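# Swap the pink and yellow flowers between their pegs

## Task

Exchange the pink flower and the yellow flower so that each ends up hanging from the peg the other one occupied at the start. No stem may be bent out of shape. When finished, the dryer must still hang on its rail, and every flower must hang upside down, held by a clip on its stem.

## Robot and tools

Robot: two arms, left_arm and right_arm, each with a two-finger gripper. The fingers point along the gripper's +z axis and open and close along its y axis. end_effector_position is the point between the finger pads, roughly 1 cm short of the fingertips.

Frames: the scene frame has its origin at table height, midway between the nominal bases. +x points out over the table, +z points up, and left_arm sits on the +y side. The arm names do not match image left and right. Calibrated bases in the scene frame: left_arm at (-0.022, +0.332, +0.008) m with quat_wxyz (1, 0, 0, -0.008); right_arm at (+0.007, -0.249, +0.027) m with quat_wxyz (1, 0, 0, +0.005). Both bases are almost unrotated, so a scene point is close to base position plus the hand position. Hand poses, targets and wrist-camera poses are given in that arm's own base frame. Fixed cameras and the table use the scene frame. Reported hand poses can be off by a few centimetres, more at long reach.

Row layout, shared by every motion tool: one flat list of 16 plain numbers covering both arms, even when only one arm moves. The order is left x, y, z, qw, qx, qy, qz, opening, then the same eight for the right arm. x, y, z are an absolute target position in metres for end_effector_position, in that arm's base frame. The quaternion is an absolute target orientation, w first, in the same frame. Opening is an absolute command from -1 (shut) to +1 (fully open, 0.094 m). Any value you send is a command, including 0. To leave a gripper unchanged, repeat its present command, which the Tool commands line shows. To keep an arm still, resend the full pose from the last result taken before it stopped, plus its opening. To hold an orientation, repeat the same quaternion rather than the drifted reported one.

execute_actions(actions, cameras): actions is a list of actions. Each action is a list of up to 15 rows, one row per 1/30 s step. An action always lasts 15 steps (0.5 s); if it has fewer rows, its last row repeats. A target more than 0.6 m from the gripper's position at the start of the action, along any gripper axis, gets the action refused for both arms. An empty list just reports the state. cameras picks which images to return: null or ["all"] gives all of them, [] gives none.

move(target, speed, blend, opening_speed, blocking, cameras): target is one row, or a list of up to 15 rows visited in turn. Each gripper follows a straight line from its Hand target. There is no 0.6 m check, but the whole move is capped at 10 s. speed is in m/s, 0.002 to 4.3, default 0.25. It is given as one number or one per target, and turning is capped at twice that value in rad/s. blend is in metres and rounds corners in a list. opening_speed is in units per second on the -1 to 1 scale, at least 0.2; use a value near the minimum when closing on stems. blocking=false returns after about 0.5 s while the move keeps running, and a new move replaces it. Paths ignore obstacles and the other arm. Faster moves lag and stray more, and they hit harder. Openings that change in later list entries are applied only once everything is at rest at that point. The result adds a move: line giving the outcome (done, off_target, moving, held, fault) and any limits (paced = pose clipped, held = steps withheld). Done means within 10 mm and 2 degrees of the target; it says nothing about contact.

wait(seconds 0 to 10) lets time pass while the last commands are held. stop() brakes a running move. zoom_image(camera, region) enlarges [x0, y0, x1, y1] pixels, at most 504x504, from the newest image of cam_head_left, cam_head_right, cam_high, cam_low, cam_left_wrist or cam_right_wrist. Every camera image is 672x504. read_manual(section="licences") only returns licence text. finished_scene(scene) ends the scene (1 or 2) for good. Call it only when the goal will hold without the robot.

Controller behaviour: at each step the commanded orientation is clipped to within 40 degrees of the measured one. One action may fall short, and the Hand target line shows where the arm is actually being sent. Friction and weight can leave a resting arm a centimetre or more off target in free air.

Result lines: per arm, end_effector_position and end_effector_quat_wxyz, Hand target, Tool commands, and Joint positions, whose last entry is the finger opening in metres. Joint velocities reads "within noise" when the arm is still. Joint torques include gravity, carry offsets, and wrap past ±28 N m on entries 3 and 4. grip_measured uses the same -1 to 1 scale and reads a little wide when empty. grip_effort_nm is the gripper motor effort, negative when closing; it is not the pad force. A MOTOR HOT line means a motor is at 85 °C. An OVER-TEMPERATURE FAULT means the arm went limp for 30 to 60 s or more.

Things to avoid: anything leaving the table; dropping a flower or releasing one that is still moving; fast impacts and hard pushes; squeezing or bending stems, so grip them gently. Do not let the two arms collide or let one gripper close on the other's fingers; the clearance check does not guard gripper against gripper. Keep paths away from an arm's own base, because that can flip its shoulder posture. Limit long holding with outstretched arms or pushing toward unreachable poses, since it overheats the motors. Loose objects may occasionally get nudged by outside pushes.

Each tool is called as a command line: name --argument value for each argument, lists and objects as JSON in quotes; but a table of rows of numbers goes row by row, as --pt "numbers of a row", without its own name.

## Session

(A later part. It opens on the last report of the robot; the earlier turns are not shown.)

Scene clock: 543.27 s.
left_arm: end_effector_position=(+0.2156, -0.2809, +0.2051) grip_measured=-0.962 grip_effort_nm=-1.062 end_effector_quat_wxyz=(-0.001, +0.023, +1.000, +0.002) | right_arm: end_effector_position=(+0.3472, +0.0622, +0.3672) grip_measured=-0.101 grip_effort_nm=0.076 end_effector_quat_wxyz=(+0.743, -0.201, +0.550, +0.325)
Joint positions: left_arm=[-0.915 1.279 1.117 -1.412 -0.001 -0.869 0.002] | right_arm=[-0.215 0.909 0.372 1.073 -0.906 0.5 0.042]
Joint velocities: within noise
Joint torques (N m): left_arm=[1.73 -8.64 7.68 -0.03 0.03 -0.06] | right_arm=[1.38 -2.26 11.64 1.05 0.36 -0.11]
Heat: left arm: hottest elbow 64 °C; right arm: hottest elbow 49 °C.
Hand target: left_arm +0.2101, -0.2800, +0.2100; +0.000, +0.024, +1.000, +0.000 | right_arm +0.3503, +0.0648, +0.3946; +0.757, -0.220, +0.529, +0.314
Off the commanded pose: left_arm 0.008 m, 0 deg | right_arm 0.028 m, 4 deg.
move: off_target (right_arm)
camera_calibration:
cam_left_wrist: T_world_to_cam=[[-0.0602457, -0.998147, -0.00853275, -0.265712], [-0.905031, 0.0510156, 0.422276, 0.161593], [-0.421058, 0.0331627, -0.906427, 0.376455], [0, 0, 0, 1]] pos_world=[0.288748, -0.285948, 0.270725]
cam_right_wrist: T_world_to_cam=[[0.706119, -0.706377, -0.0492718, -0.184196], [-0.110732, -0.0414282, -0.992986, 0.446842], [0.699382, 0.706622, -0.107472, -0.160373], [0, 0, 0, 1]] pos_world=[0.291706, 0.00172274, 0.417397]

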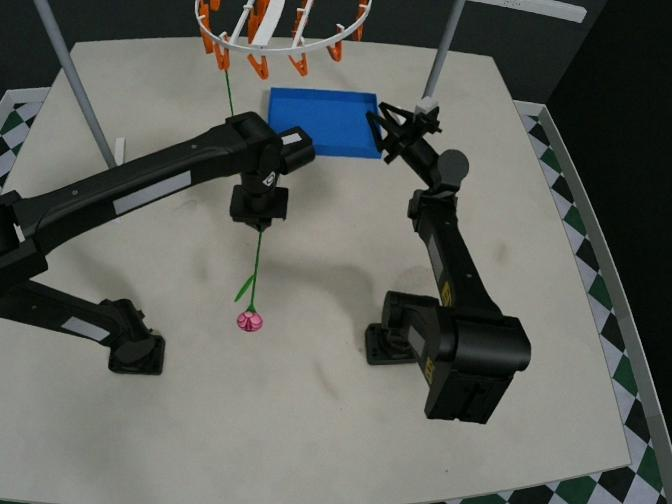

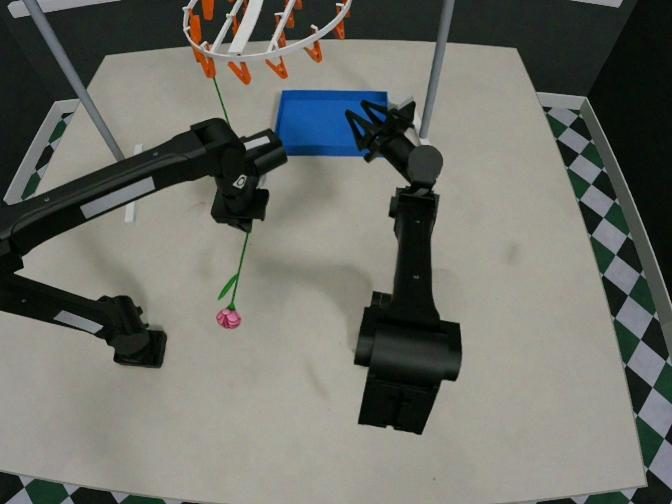

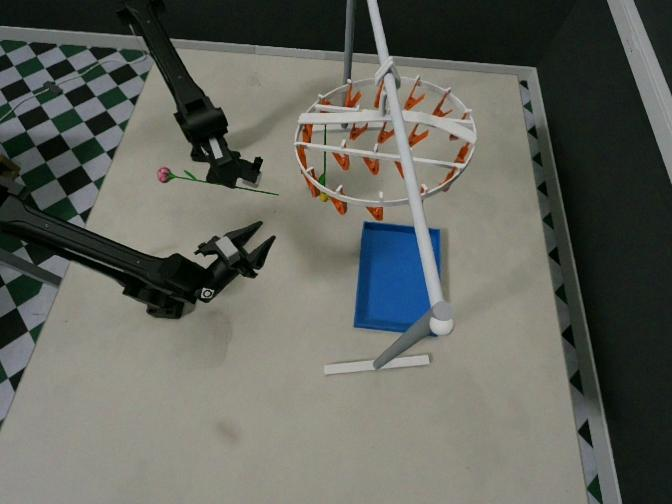

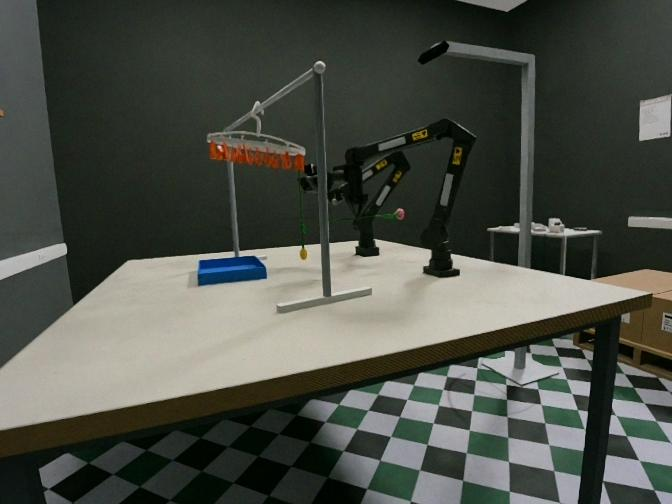

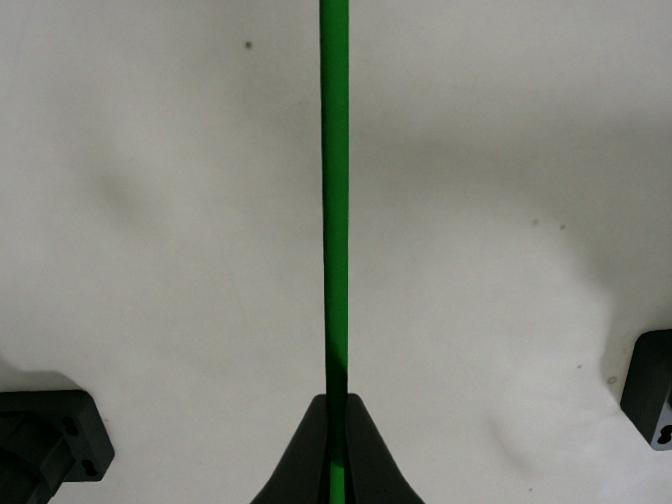

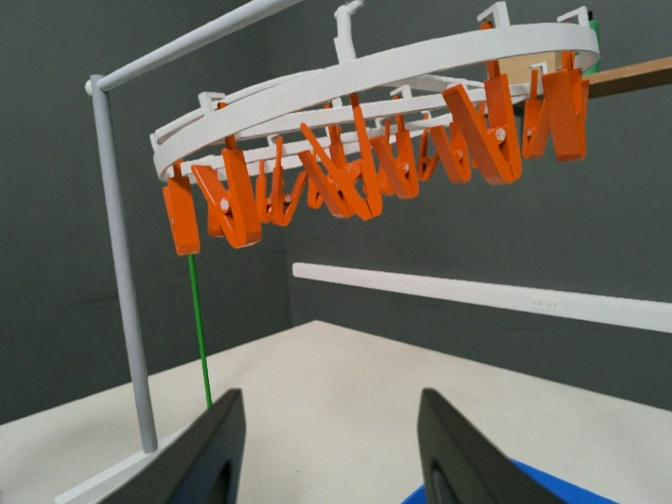

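move --pt "0.21 -0.28 0.21 0 0.0236 0.9997 0 -0.97 0.405 0.105 0.475 0.757 -0.22 0.53 0.314 -0.1" --speed 0.12 --cameras '["cam_right_wrist"]'

zoom_image --camera "cam_right_wrist" --region '[200, 150, 500, 450]'

Scene clock: 567.43 s.
left_arm: end_effector_position=(+0.2156, -0.2809, +0.2051) grip_measured=-0.962 grip_effort_nm=-1.067 end_effector_quat_wxyz=(-0.001, +0.023, +1.000, +0.002) | right_arm: end_effector_position=(+0.3993, +0.1009, +0.4468) grip_measured=-0.101 grip_effort_nm=0.071 end_effector_quat_wxyz=(+0.744, -0.206, +0.548, +0.322)
Joint positions: left_arm=[-0.915 1.279 1.117 -1.412 -0.001 -0.869 0.002] | right_arm=[-0.042 0.933 0.628 0.753 -0.758 0.368 0.042]
Joint velocities: within noise
Joint torques (N m): left_arm=[1.85 -8.59 7.66 -0.02 0.03 -0.04] | right_arm=[1.44 -2.61 12.97 1.18 0.28 -0.13]
Heat: left arm: hottest elbow 62 °C; right arm: hottest elbow 50 °C.
Hand target: left_arm +0.2101, -0.2800, +0.2100; +0.000, +0.024, +1.000, +0.000 | right_arm +0.4032, +0.1045, +0.4744; +0.757, -0.220, +0.530, +0.314
Off the commanded pose: left_arm 0.008 m, 0 deg | right_arm 0.029 m, 3 deg.
move: off_target (right_arm)
camera_calibration:
cam_right_wrist: T_world_to_cam=[[0.706738, -0.706595, -0.0352831, -0.196173], [-0.100691, -0.0510965, -0.993605, 0.530494], [0.700273, 0.705771, -0.107259, -0.215981], [0, 0, 0, 1]] pos_world=[0.343304, 0.0409251, 0.497014]
Images, in order (width x height): cam_right_wrist 672x504.

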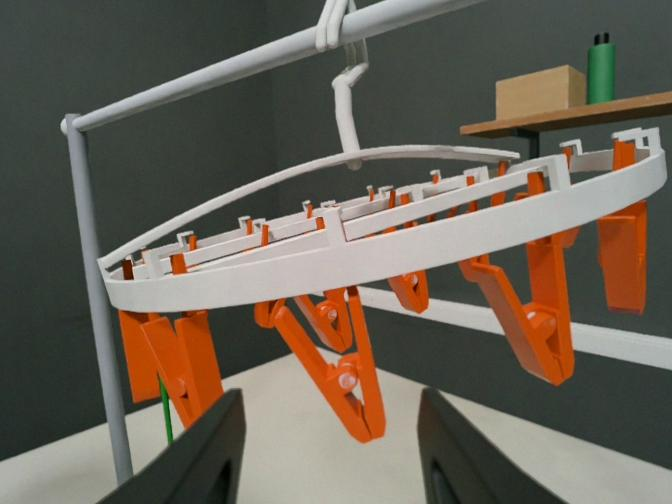

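Scaled by 1.680 from the camera's 672x504 image, which has a finer 960x720 frame.

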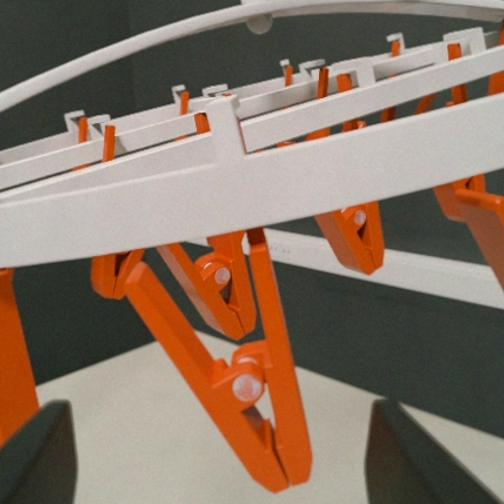

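move --pt "0.21 -0.28 0.21 0 0.0236 0.9997 0 -0.97 0.42 0.126 0.484 0.757 -0.22 0.53 0.314 -0.1" --pt "0.21 -0.28 0.21 0 0.0236 0.9997 0 -0.97 0.449 0.153 0.482 0.757 -0.22 0.53 0.314 -0.1" --speed 0.07 --cameras '["cam_right_wrist","cam_high"]'

Scene clock: 582.20 s.
left_arm: end_effector_position=(+0.2156, -0.2809, +0.2051) grip_measured=-0.962 grip_effort_nm=-1.062 end_effector_quat_wxyz=(-0.001, +0.023, +1.000, +0.002) | right_arm: end_effector_position=(+0.4429, +0.1476, +0.4531) grip_measured=-0.101 grip_effort_nm=0.071 end_effector_quat_wxyz=(+0.743, -0.208, +0.550, +0.320)
Joint positions: left_arm=[-0.915 1.279 1.117 -1.412 -0.001 -0.869 0.002] | right_arm=[0.105 1.062 0.736 0.717 -0.626 0.282 0.042]
Joint velocities: within noise
Joint torques (N m): left_arm=[1.79 -8.59 7.66 -0.05 0.03 -0.05] | right_arm=[1.38 -4.95 12.98 1.46 0.23 -0.11]
Heat: left arm: hottest elbow 61 °C; right arm: hottest elbow 54 °C.
Hand target: left_arm +0.2101, -0.2800, +0.2100; +0.000, +0.024, +1.000, +0.000 | right_arm +0.4470, +0.1523, +0.4812; +0.757, -0.220, +0.530, +0.314
Off the commanded pose: left_arm 0.008 m, 0 deg | right_arm 0.030 m, 3 deg.
move: off_target (right_arm)
camera_calibration:
cam_right_wrist: T_world_to_cam=[[0.706882, -0.706569, -0.0328342, -0.19504], [-0.103704, -0.057608, -0.992939, 0.545474], [0.699688, 0.705296, -0.113996, -0.275505], [0, 0, 0, 1]] pos_world=[0.387205, 0.0879269, 0.503812]
Images, in order (width x height): cam_high 672x504, cam_right_wrist 672x504.

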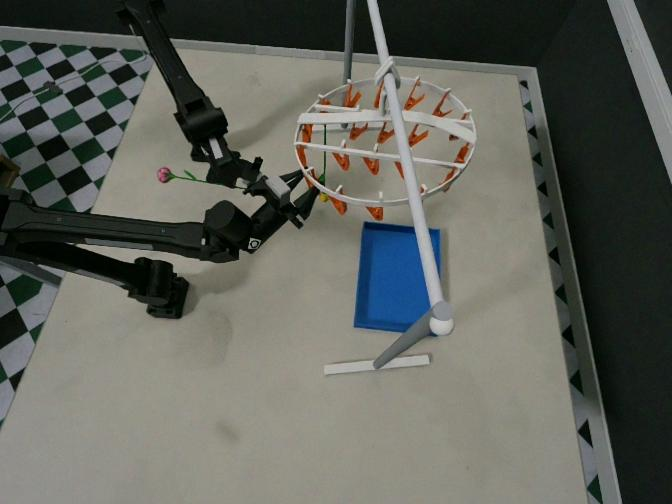

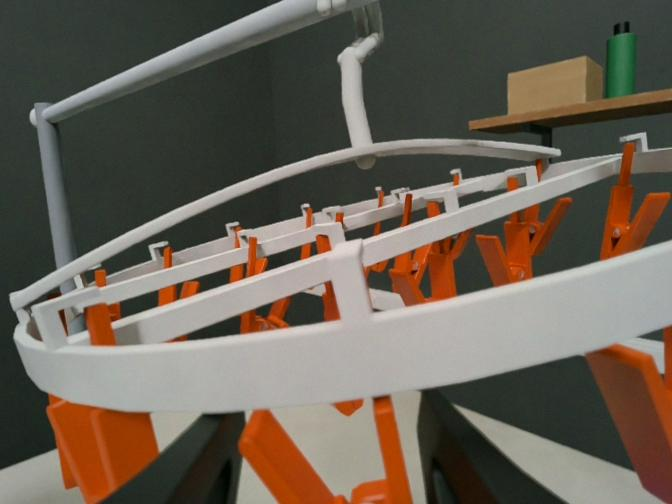

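move --pt "0.21 -0.28 0.21 0 0.0236 0.9997 0 -0.97 0.449 0.155 0.464 0.757 -0.22 0.53 0.314 -0.1" --pt "0.21 -0.28 0.21 0 0.0236 0.9997 0 -0.97 0.449 0.155 0.464 0.757 -0.22 0.53 0.314 -0.4" --speed 0.07 --opening_speed 0.6 --cameras '["cam_right_wrist"]'

Scene clock: 587.53 s.
left_arm: end_effector_position=(+0.2156, -0.2809, +0.2051) grip_measured=-0.962 grip_effort_nm=-1.067 end_effector_quat_wxyz=(-0.001, +0.023, +1.000, +0.002) | right_arm: end_effector_position=(+0.4467, +0.1501, +0.4504) grip_measured=-0.395 grip_effort_nm=-0.212 end_effector_quat_wxyz=(+0.747, -0.210, +0.545, +0.318)
Joint positions: left_arm=[-0.915 1.279 1.117 -1.412 -0.001 -0.87 0.002] | right_arm=[0.112 1.083 0.736 0.749 -0.62 0.276 0.028]
Joint velocities: within noise
Joint torques (N m): left_arm=[1.85 -8.53 7.66 -0.05 0.03 -0.04] | right_arm=[1.26 -5.07 10.62 2.29 0.23 -0.12]
Heat: left arm: hottest elbow 61 °C; right arm: hottest elbow 54 °C.
Hand target: left_arm +0.2101, -0.2800, +0.2100; +0.000, +0.024, +1.000, +0.000 | right_arm +0.4486, +0.1548, +0.4637; +0.757, -0.220, +0.530, +0.314
Off the commanded pose: left_arm 0.008 m, 0 deg | right_arm 0.015 m, 2 deg.
move: off_target (right_arm); target 2's new opening was sent with right_arm's hand 0.015 m and 2 deg from that target
camera_calibration:
cam_right_wrist: T_world_to_cam=[[0.706584, -0.70727, -0.0225502, -0.200401], [-0.0897419, -0.0579538, -0.994277, 0.537731], [0.701916, 0.704564, -0.104421, -0.285425], [0, 0, 0, 1]] pos_world=[0.390202, 0.0905258, 0.500331]
Images, in order (width x height): cam_right_wrist 672x504.

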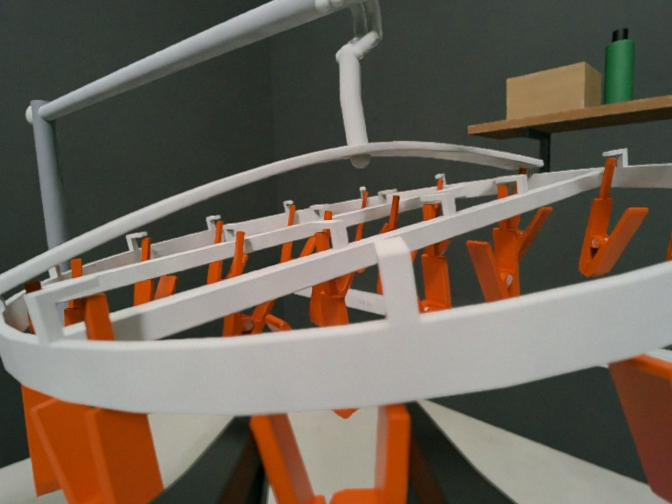

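move --pt "0.24 -0.36 0.235 0 0.0236 0.9997 0 -0.97 0.449 0.155 0.464 0.757 -0.22 0.53 0.314 -0.8" --speed 0.1 --opening_speed 0.4 --cameras '["cam_right_wrist"]'

Scene clock: 590.90 s.
left_arm: end_effector_position=(+0.2351, -0.3435, +0.2182) grip_measured=-0.962 grip_effort_nm=-1.062 end_effector_quat_wxyz=(-0.009, +0.023, +1.000, +0.014) | right_arm: end_effector_position=(+0.4467, +0.1501, +0.4505) grip_measured=-0.573 grip_effort_nm=-1.033 end_effector_quat_wxyz=(+0.747, -0.211, +0.544, +0.318)
Joint positions: left_arm=[-0.97 1.456 1.323 -1.471 -0.001 -0.924 0.002] | right_arm=[0.112 1.083 0.736 0.749 -0.62 0.276 0.02]
Joint velocities: within noise
Joint torques (N m): left_arm=[1.73 -8.94 11.77 -0.05 0.04 -0.05] | right_arm=[1.38 -5.25 10.55 2.26 0.21 -0.1]
Heat: left arm: hottest elbow 61 °C; right arm: hottest elbow 54 °C.
Hand target: left_arm +0.2394, -0.3590, +0.2349; +0.000, +0.024, +1.000, +0.000 | right_arm +0.4486, +0.1548, +0.4636; +0.757, -0.220, +0.530, +0.314
Off the commanded pose: left_arm 0.024 m, 2 deg | right_arm 0.015 m, 2 deg.
move: off_target (left_arm, right_arm)
camera_calibration:
cam_right_wrist: T_world_to_cam=[[0.706448, -0.707442, -0.0213874, -0.20084], [-0.0885217, -0.0583357, -0.994365, 0.537525], [0.702207, 0.70436, -0.103835, -0.285722], [0, 0, 0, 1]] pos_world=[0.390101, 0.0905256, 0.500532]
Images, in order (width x height): cam_right_wrist 672x504.

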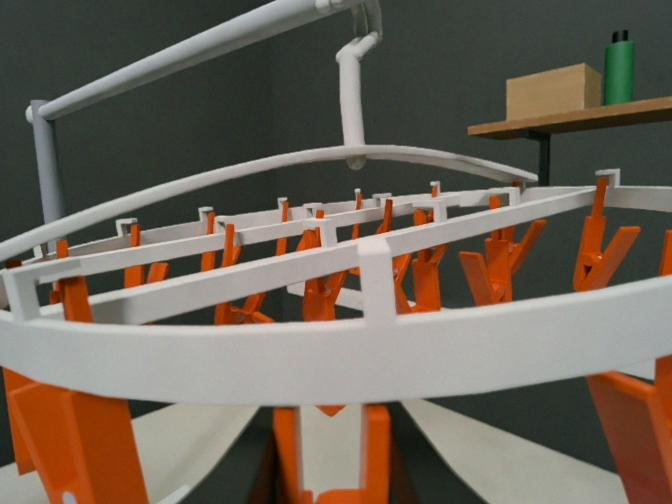

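move --pt "0.27 -0.38 0.25 0.359 0.3236 0.8655 -0.1341 -0.97 0.449 0.155 0.464 0.757 -0.22 0.53 0.314 -0.8" --pt "0.36 -0.405 0.26 0.662 0.2476 0.662 -0.2476 -0.97 0.449 0.155 0.464 0.757 -0.22 0.53 0.314 -0.8" --speed 0.15

Scene clock: 600.30 s.
left_arm: end_effector_position=(+0.3543, -0.4070, +0.2594) grip_measured=-0.962 grip_effort_nm=-1.062 end_effector_quat_wxyz=(+0.656, +0.250, +0.667, -0.251) | right_arm: end_effector_position=(+0.4466, +0.1501, +0.4506) grip_measured=-0.573 grip_effort_nm=-1.033 end_effector_quat_wxyz=(+0.747, -0.211, +0.544, +0.318)
Joint positions: left_arm=[-0.914 1.359 0.639 0.706 -0.19 -0.01 0.002] | right_arm=[0.112 1.083 0.736 0.75 -0.62 0.276 0.02]
Joint velocities: within noise
Joint torques (N m): left_arm=[3.37 -7.12 7.28 3.14 0.16 0.15] | right_arm=[1.38 -5.13 10.55 2.28 0.22 -0.1]
Heat: left arm: hottest elbow 61 °C; right arm: hottest elbow 53 °C.
Hand target: left_arm +0.3599, -0.4049, +0.2599; +0.662, +0.248, +0.663, -0.248 | right_arm +0.4485, +0.1548, +0.4637; +0.757, -0.220, +0.530, +0.314
Off the commanded pose: left_arm 0.006 m, 1 deg | right_arm 0.014 m, 2 deg.
move: off_target (right_arm)
camera_calibration:
cam_left_wrist: T_world_to_cam=[[-0.658642, -0.752429, -0.00647403, -0.0713105], [-0.322469, 0.290027, -0.901054, 0.504761], [0.679857, -0.591384, -0.433659, -0.278631], [0, 0, 0, 1]] pos_world=[0.305231, -0.364829, 0.333524]
cam_right_wrist: T_world_to_cam=[[0.706471, -0.707425, -0.0211759, -0.200885], [-0.0881635, -0.0582785, -0.9944, 0.537389], [0.702229, 0.704382, -0.103541, -0.285809], [0, 0, 0, 1]] pos_world=[0.390001, 0.0905256, 0.500533]

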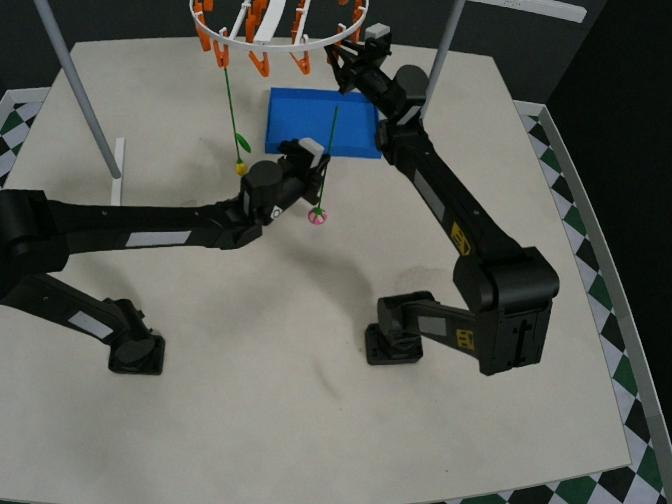

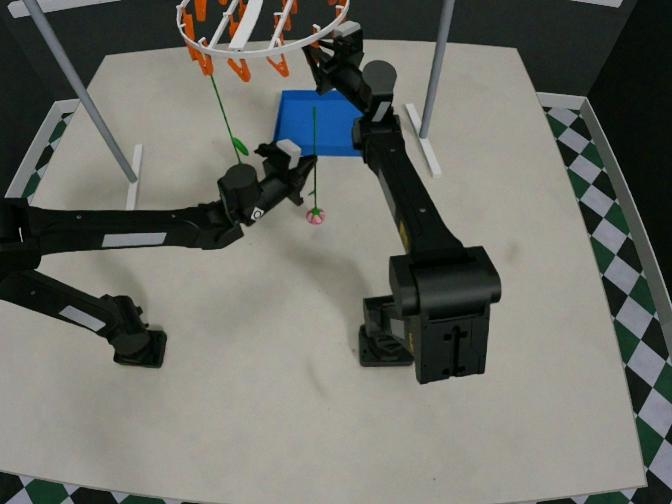

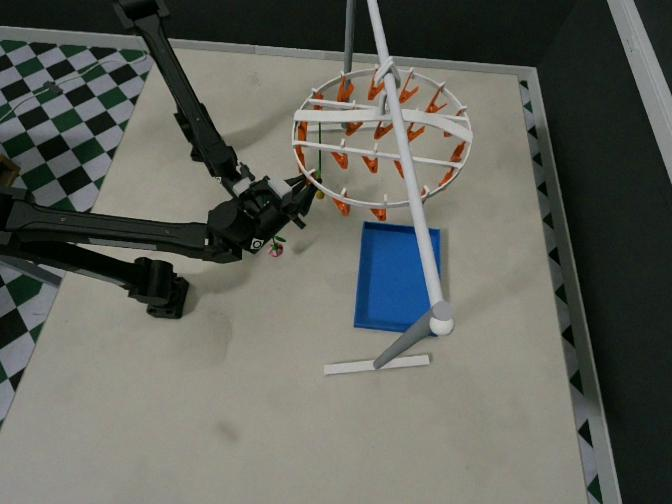

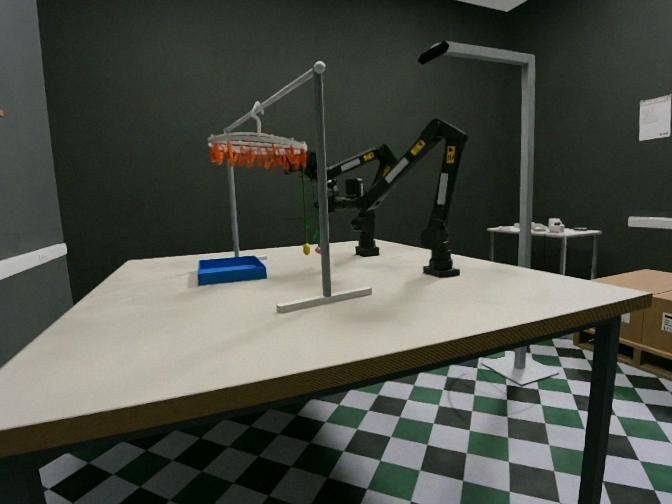

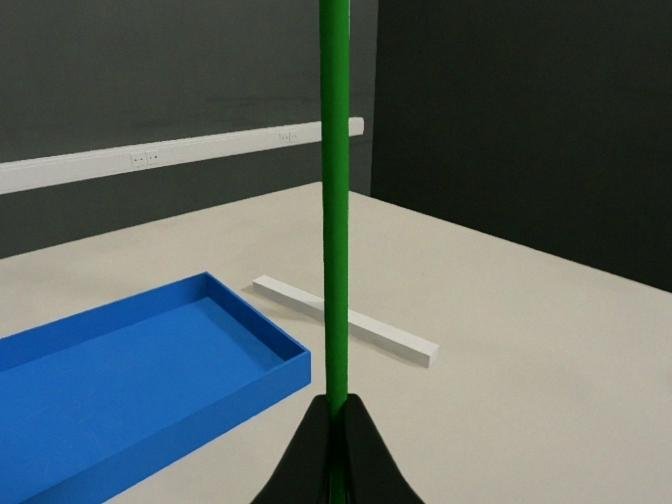

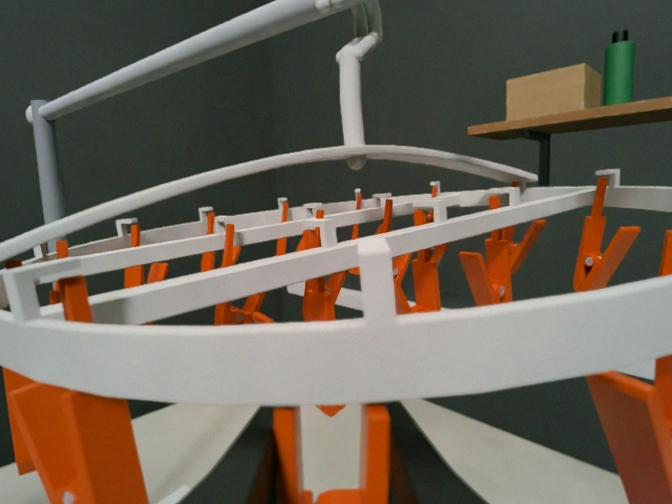

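move --pt "0.475 -0.412 0.285 0.662 0.2476 0.662 -0.2476 -0.97 0.449 0.155 0.464 0.757 -0.22 0.53 0.314 -0.8" --speed 0.1

zoom_image --camera "cam_head_left" --region '[300, 20, 360, 80]'

zoom_image --camera "cam_head_right" --region '[275, 20, 335, 80]'

zoom_image --camera "cam_low" --region '[285, 140, 333, 180]'

zoom_image --camera "cam_high" --region '[280, 150, 340, 210]'

Scene clock: 605.27 s.
left_arm: end_effector_position=(+0.4587, -0.4040, +0.2642) grip_measured=-0.962 grip_effort_nm=-1.062 end_effector_quat_wxyz=(+0.649, +0.251, +0.674, -0.248) | right_arm: end_effector_position=(+0.4466, +0.1501, +0.4506) grip_measured=-0.573 grip_effort_nm=-1.028 end_effector_quat_wxyz=(+0.747, -0.211, +0.544, +0.318)
Joint positions: left_arm=[-0.721 1.514 0.835 0.644 0 -0.008 0.002] | right_arm=[0.112 1.083 0.736 0.75 -0.62 0.276 0.02]
Joint velocities: within noise
Joint torques (N m): left_arm=[3.19 -9.17 11.37 1.91 0.15 0.15] | right_arm=[1.38 -5.19 10.52 2.26 0.22 -0.11]
Heat: left arm: hottest elbow 61 °C; right arm: hottest elbow 53 °C.
Hand target: left_arm +0.4736, -0.4108, +0.2849; +0.662, +0.248, +0.662, -0.248 | right_arm +0.4485, +0.1548, +0.4637; +0.757, -0.220, +0.530, +0.314
Off the commanded pose: left_arm 0.028 m, 2 deg | right_arm 0.014 m, 2 deg.
move: off_target (left_arm, right_arm)
camera_calibration:
cam_left_wrist: T_world_to_cam=[[-0.656472, -0.754331, -0.00535624, -0.0023875], [-0.337589, 0.300129, -0.892164, 0.550498], [0.674595, -0.583873, -0.45168, -0.335543], [0, 0, 0, 1]] pos_world=[0.41063, -0.362935, 0.339564]
cam_right_wrist: T_world_to_cam=[[0.706471, -0.707425, -0.0211759, -0.200885], [-0.0881635, -0.0582785, -0.9944, 0.537389], [0.702229, 0.704382, -0.103541, -0.285809], [0, 0, 0, 1]] pos_world=[0.390001, 0.0905256, 0.500533]

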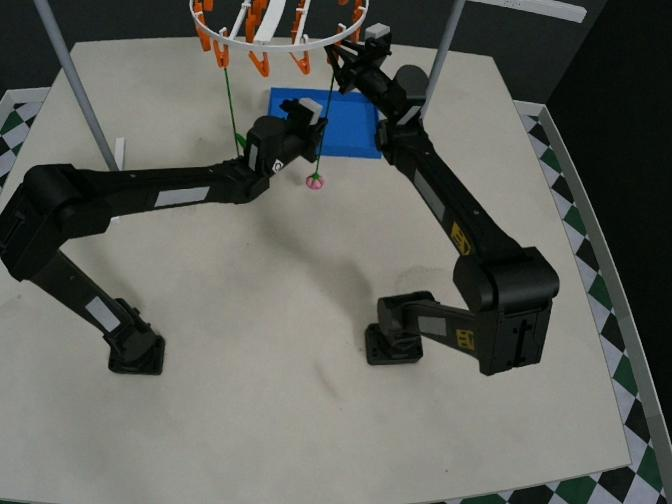

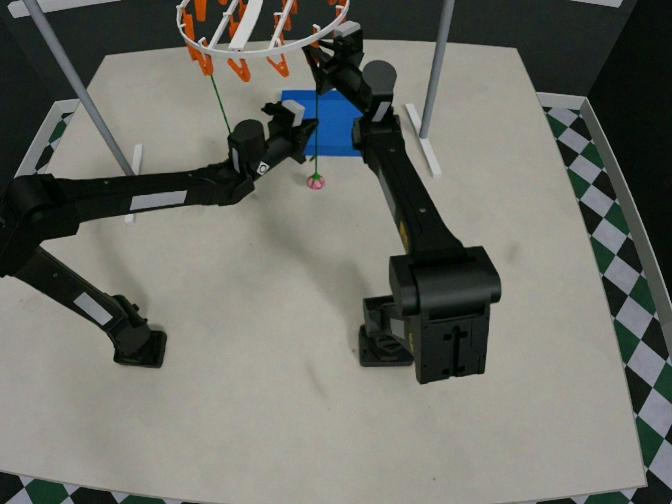

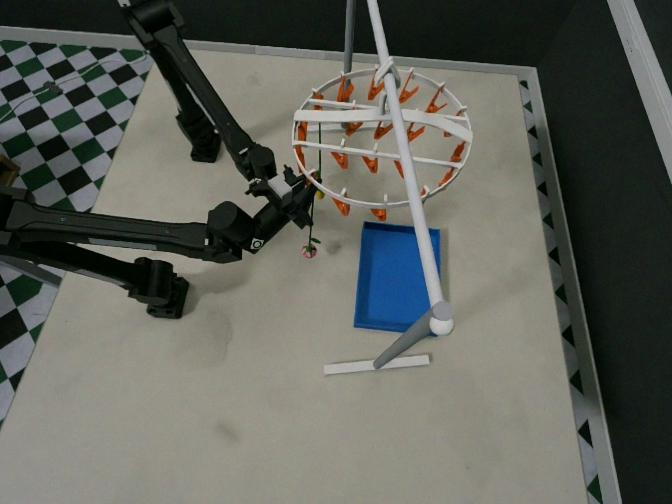

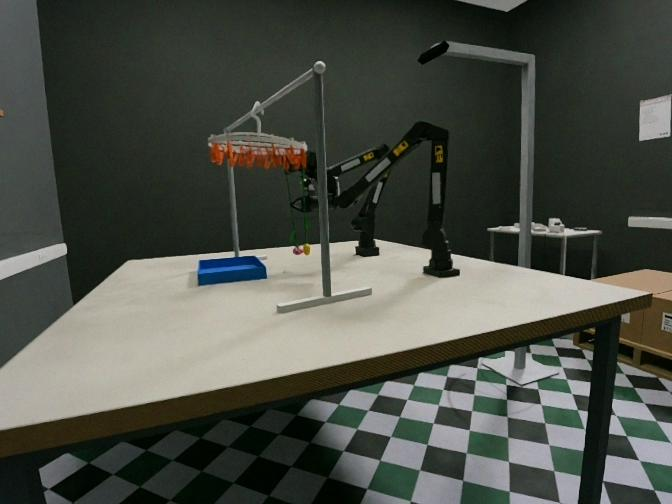

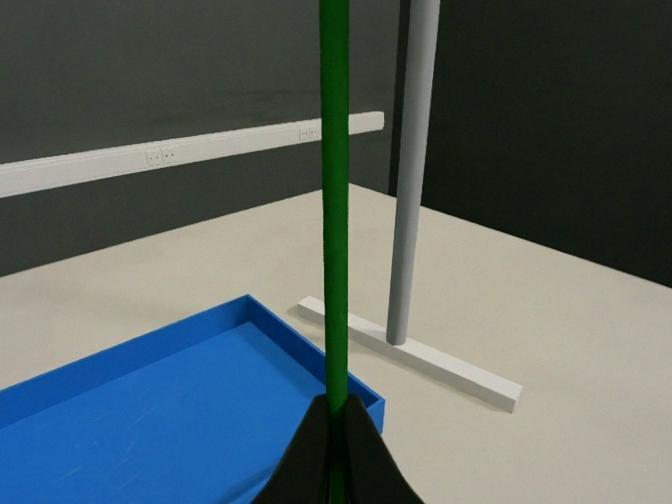

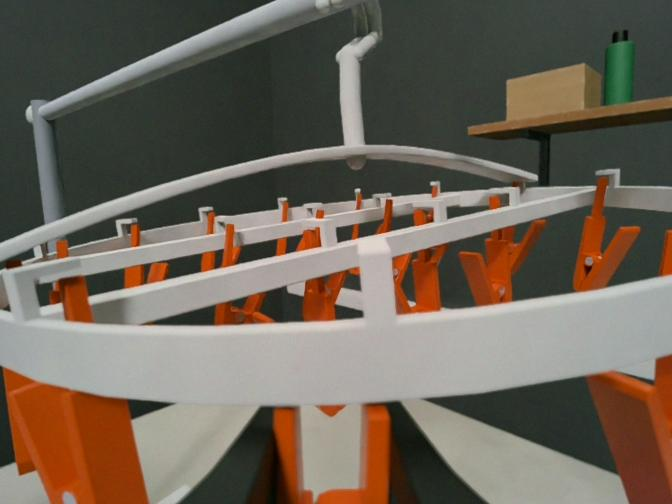

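Scaled by 8.400 from the camera's 672x504 image, which has a finer 960x720 frame.

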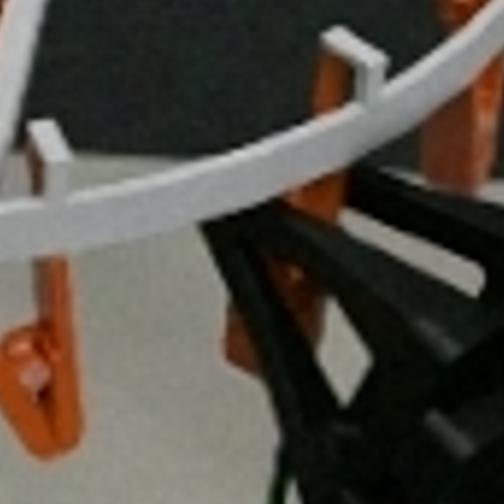

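Scaled by 8.400 from the camera's 672x504 image, which has a finer 960x720 frame.

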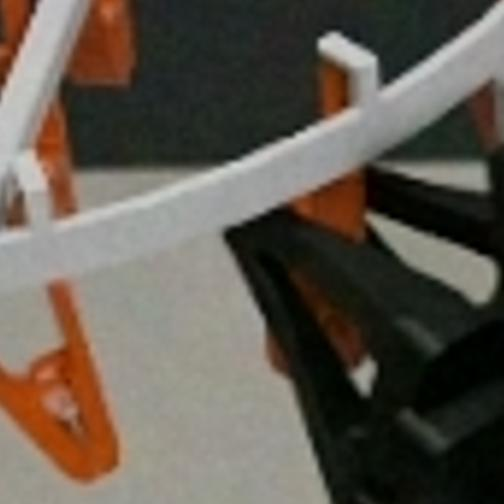

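Scaled by 10.500 from the camera's 672x504 image, which has a finer 960x720 frame.

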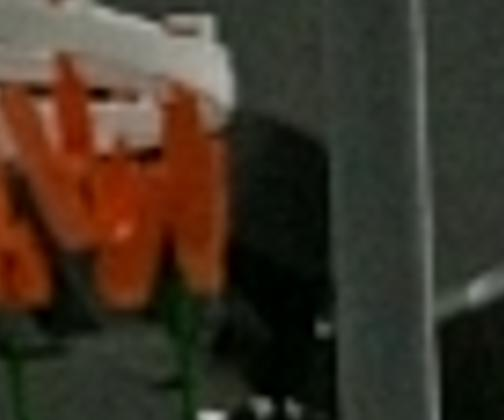

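Scaled by 8.400 from the camera's 672x504 image, which has a finer 960x720 frame.

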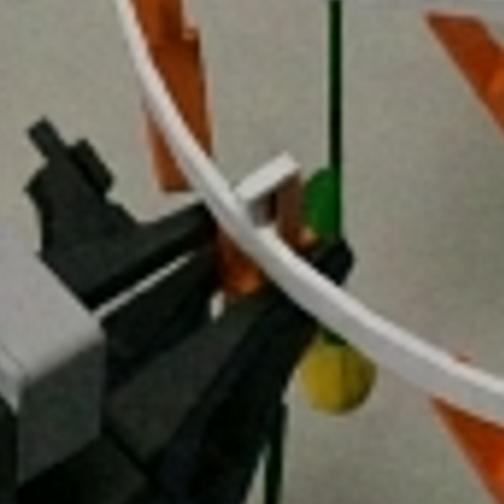

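zoom_image --camera "cam_low" --region '[265, 135, 320, 185]'

zoom_image --camera "cam_head_left" --region '[310, 30, 350, 100]'

zoom_image --camera "cam_head_right" --region '[290, 30, 340, 110]'

Scaled by 9.164 from the camera's 672x504 image, which has a finer 960x720 frame.

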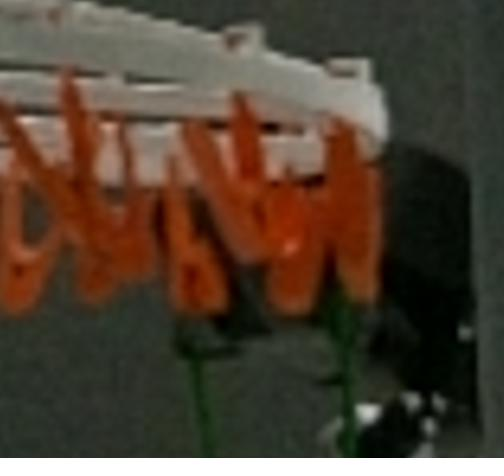

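Scaled by 7.200 from the camera's 672x504 image, which has a finer 960x720 frame.

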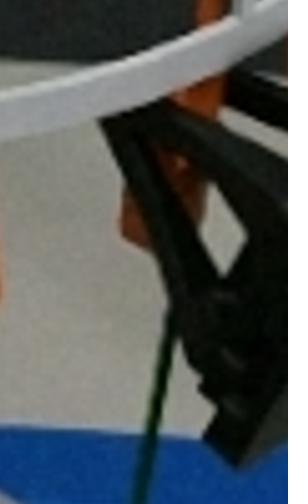

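Scaled by 6.300 from the camera's 672x504 image, which has a finer 960x720 frame.

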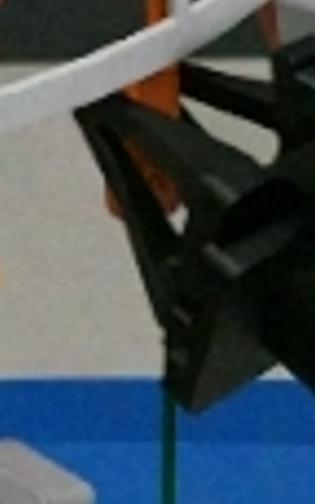

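move --pt "0.478 -0.398 0.285 0.662 0.2476 0.662 -0.2476 -0.97 0.449 0.155 0.464 0.757 -0.22 0.53 0.314 -0.8" --speed 0.06 --cameras '["cam_head_left","cam_head_right","cam_low","cam_high"]'

zoom_image --camera "cam_low" --region '[275, 145, 310, 180]'

zoom_image --camera "cam_head_left" --region '[310, 40, 350, 90]'

zoom_image --camera "cam_head_right" --region '[295, 40, 335, 100]'

Scene clock: 612.97 s.
left_arm: end_effector_position=(+0.4664, -0.3956, +0.2646) grip_measured=-0.962 grip_effort_nm=-1.062 end_effector_quat_wxyz=(+0.649, +0.251, +0.674, -0.249) | right_arm: end_effector_position=(+0.4466, +0.1501, +0.4506) grip_measured=-0.573 grip_effort_nm=-1.038 end_effector_quat_wxyz=(+0.747, -0.211, +0.544, +0.318)
Joint positions: left_arm=[-0.695 1.514 0.836 0.644 0.027 -0.008 0.002] | right_arm=[0.112 1.083 0.736 0.75 -0.62 0.276 0.02]
Joint velocities: within noise
Joint torques (N m): left_arm=[3.31 -10.46 10.17 1.89 0.17 0.16] | right_arm=[1.32 -5.3 10.51 2.24 0.22 -0.11]
Heat: left arm: hottest elbow 63 °C; right arm: hottest elbow 53 °C.
Hand target: left_arm +0.4772, -0.3973, +0.2852; +0.663, +0.248, +0.662, -0.248 | right_arm +0.4485, +0.1548, +0.4637; +0.757, -0.220, +0.530, +0.314
Off the commanded pose: left_arm 0.024 m, 2 deg | right_arm 0.014 m, 2 deg.
move: off_target (left_arm, right_arm)
Images, in order (width x height): cam_head_left 672x504, cam_head_right 672x504, cam_high 672x504, cam_low 672x504.

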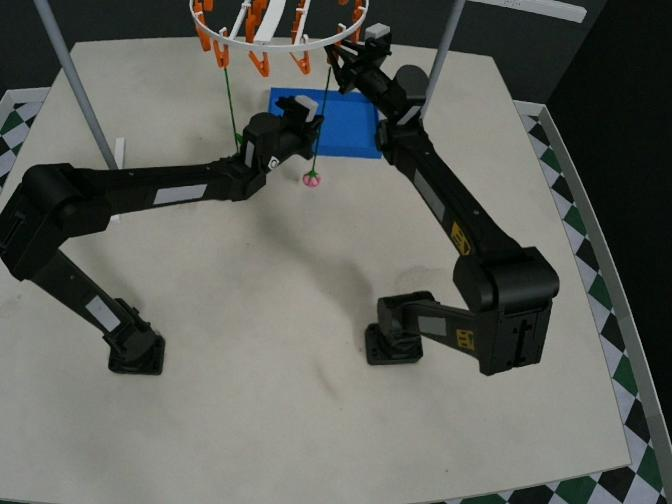

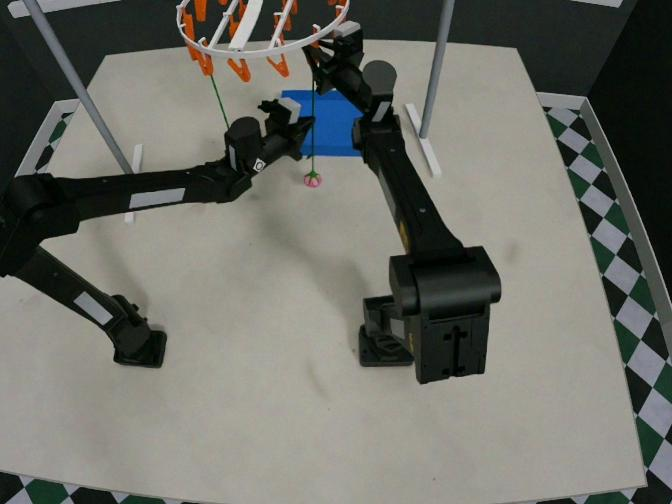

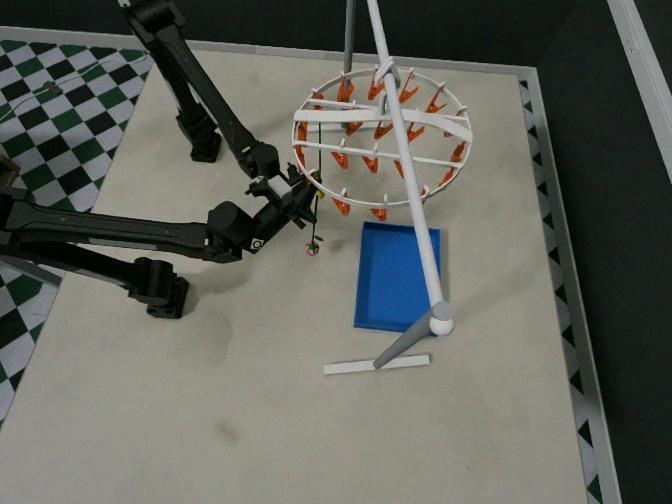

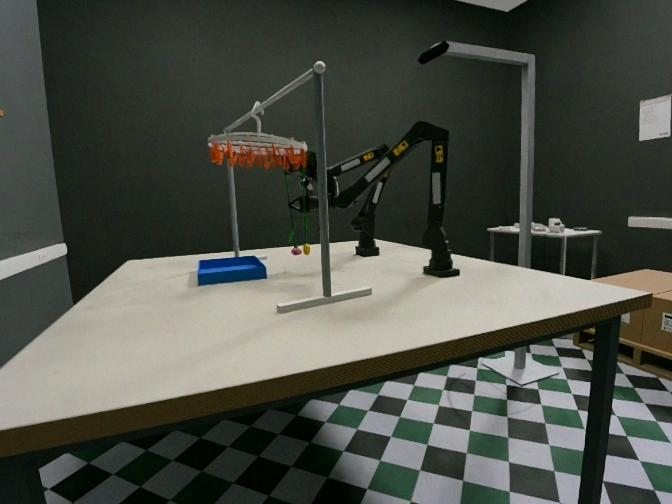

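Scaled by 14.400 from the camera's 672x504 image, which has a finer 960x720 frame.

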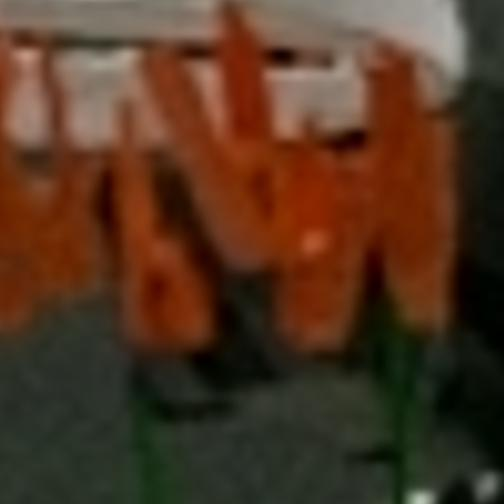

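Scaled by 10.080 from the camera's 672x504 image, which has a finer 960x720 frame.

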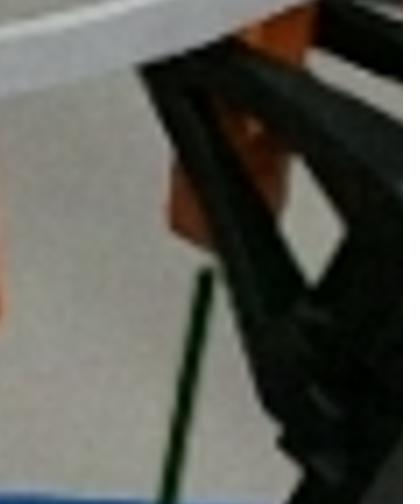

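Scaled by 8.400 from the camera's 672x504 image, which has a finer 960x720 frame.

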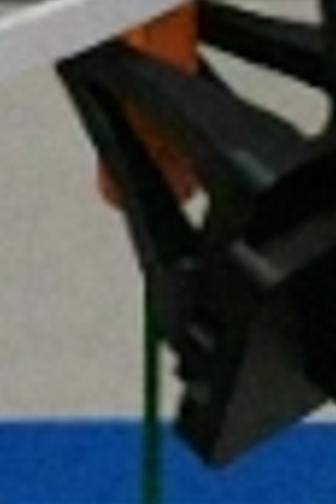

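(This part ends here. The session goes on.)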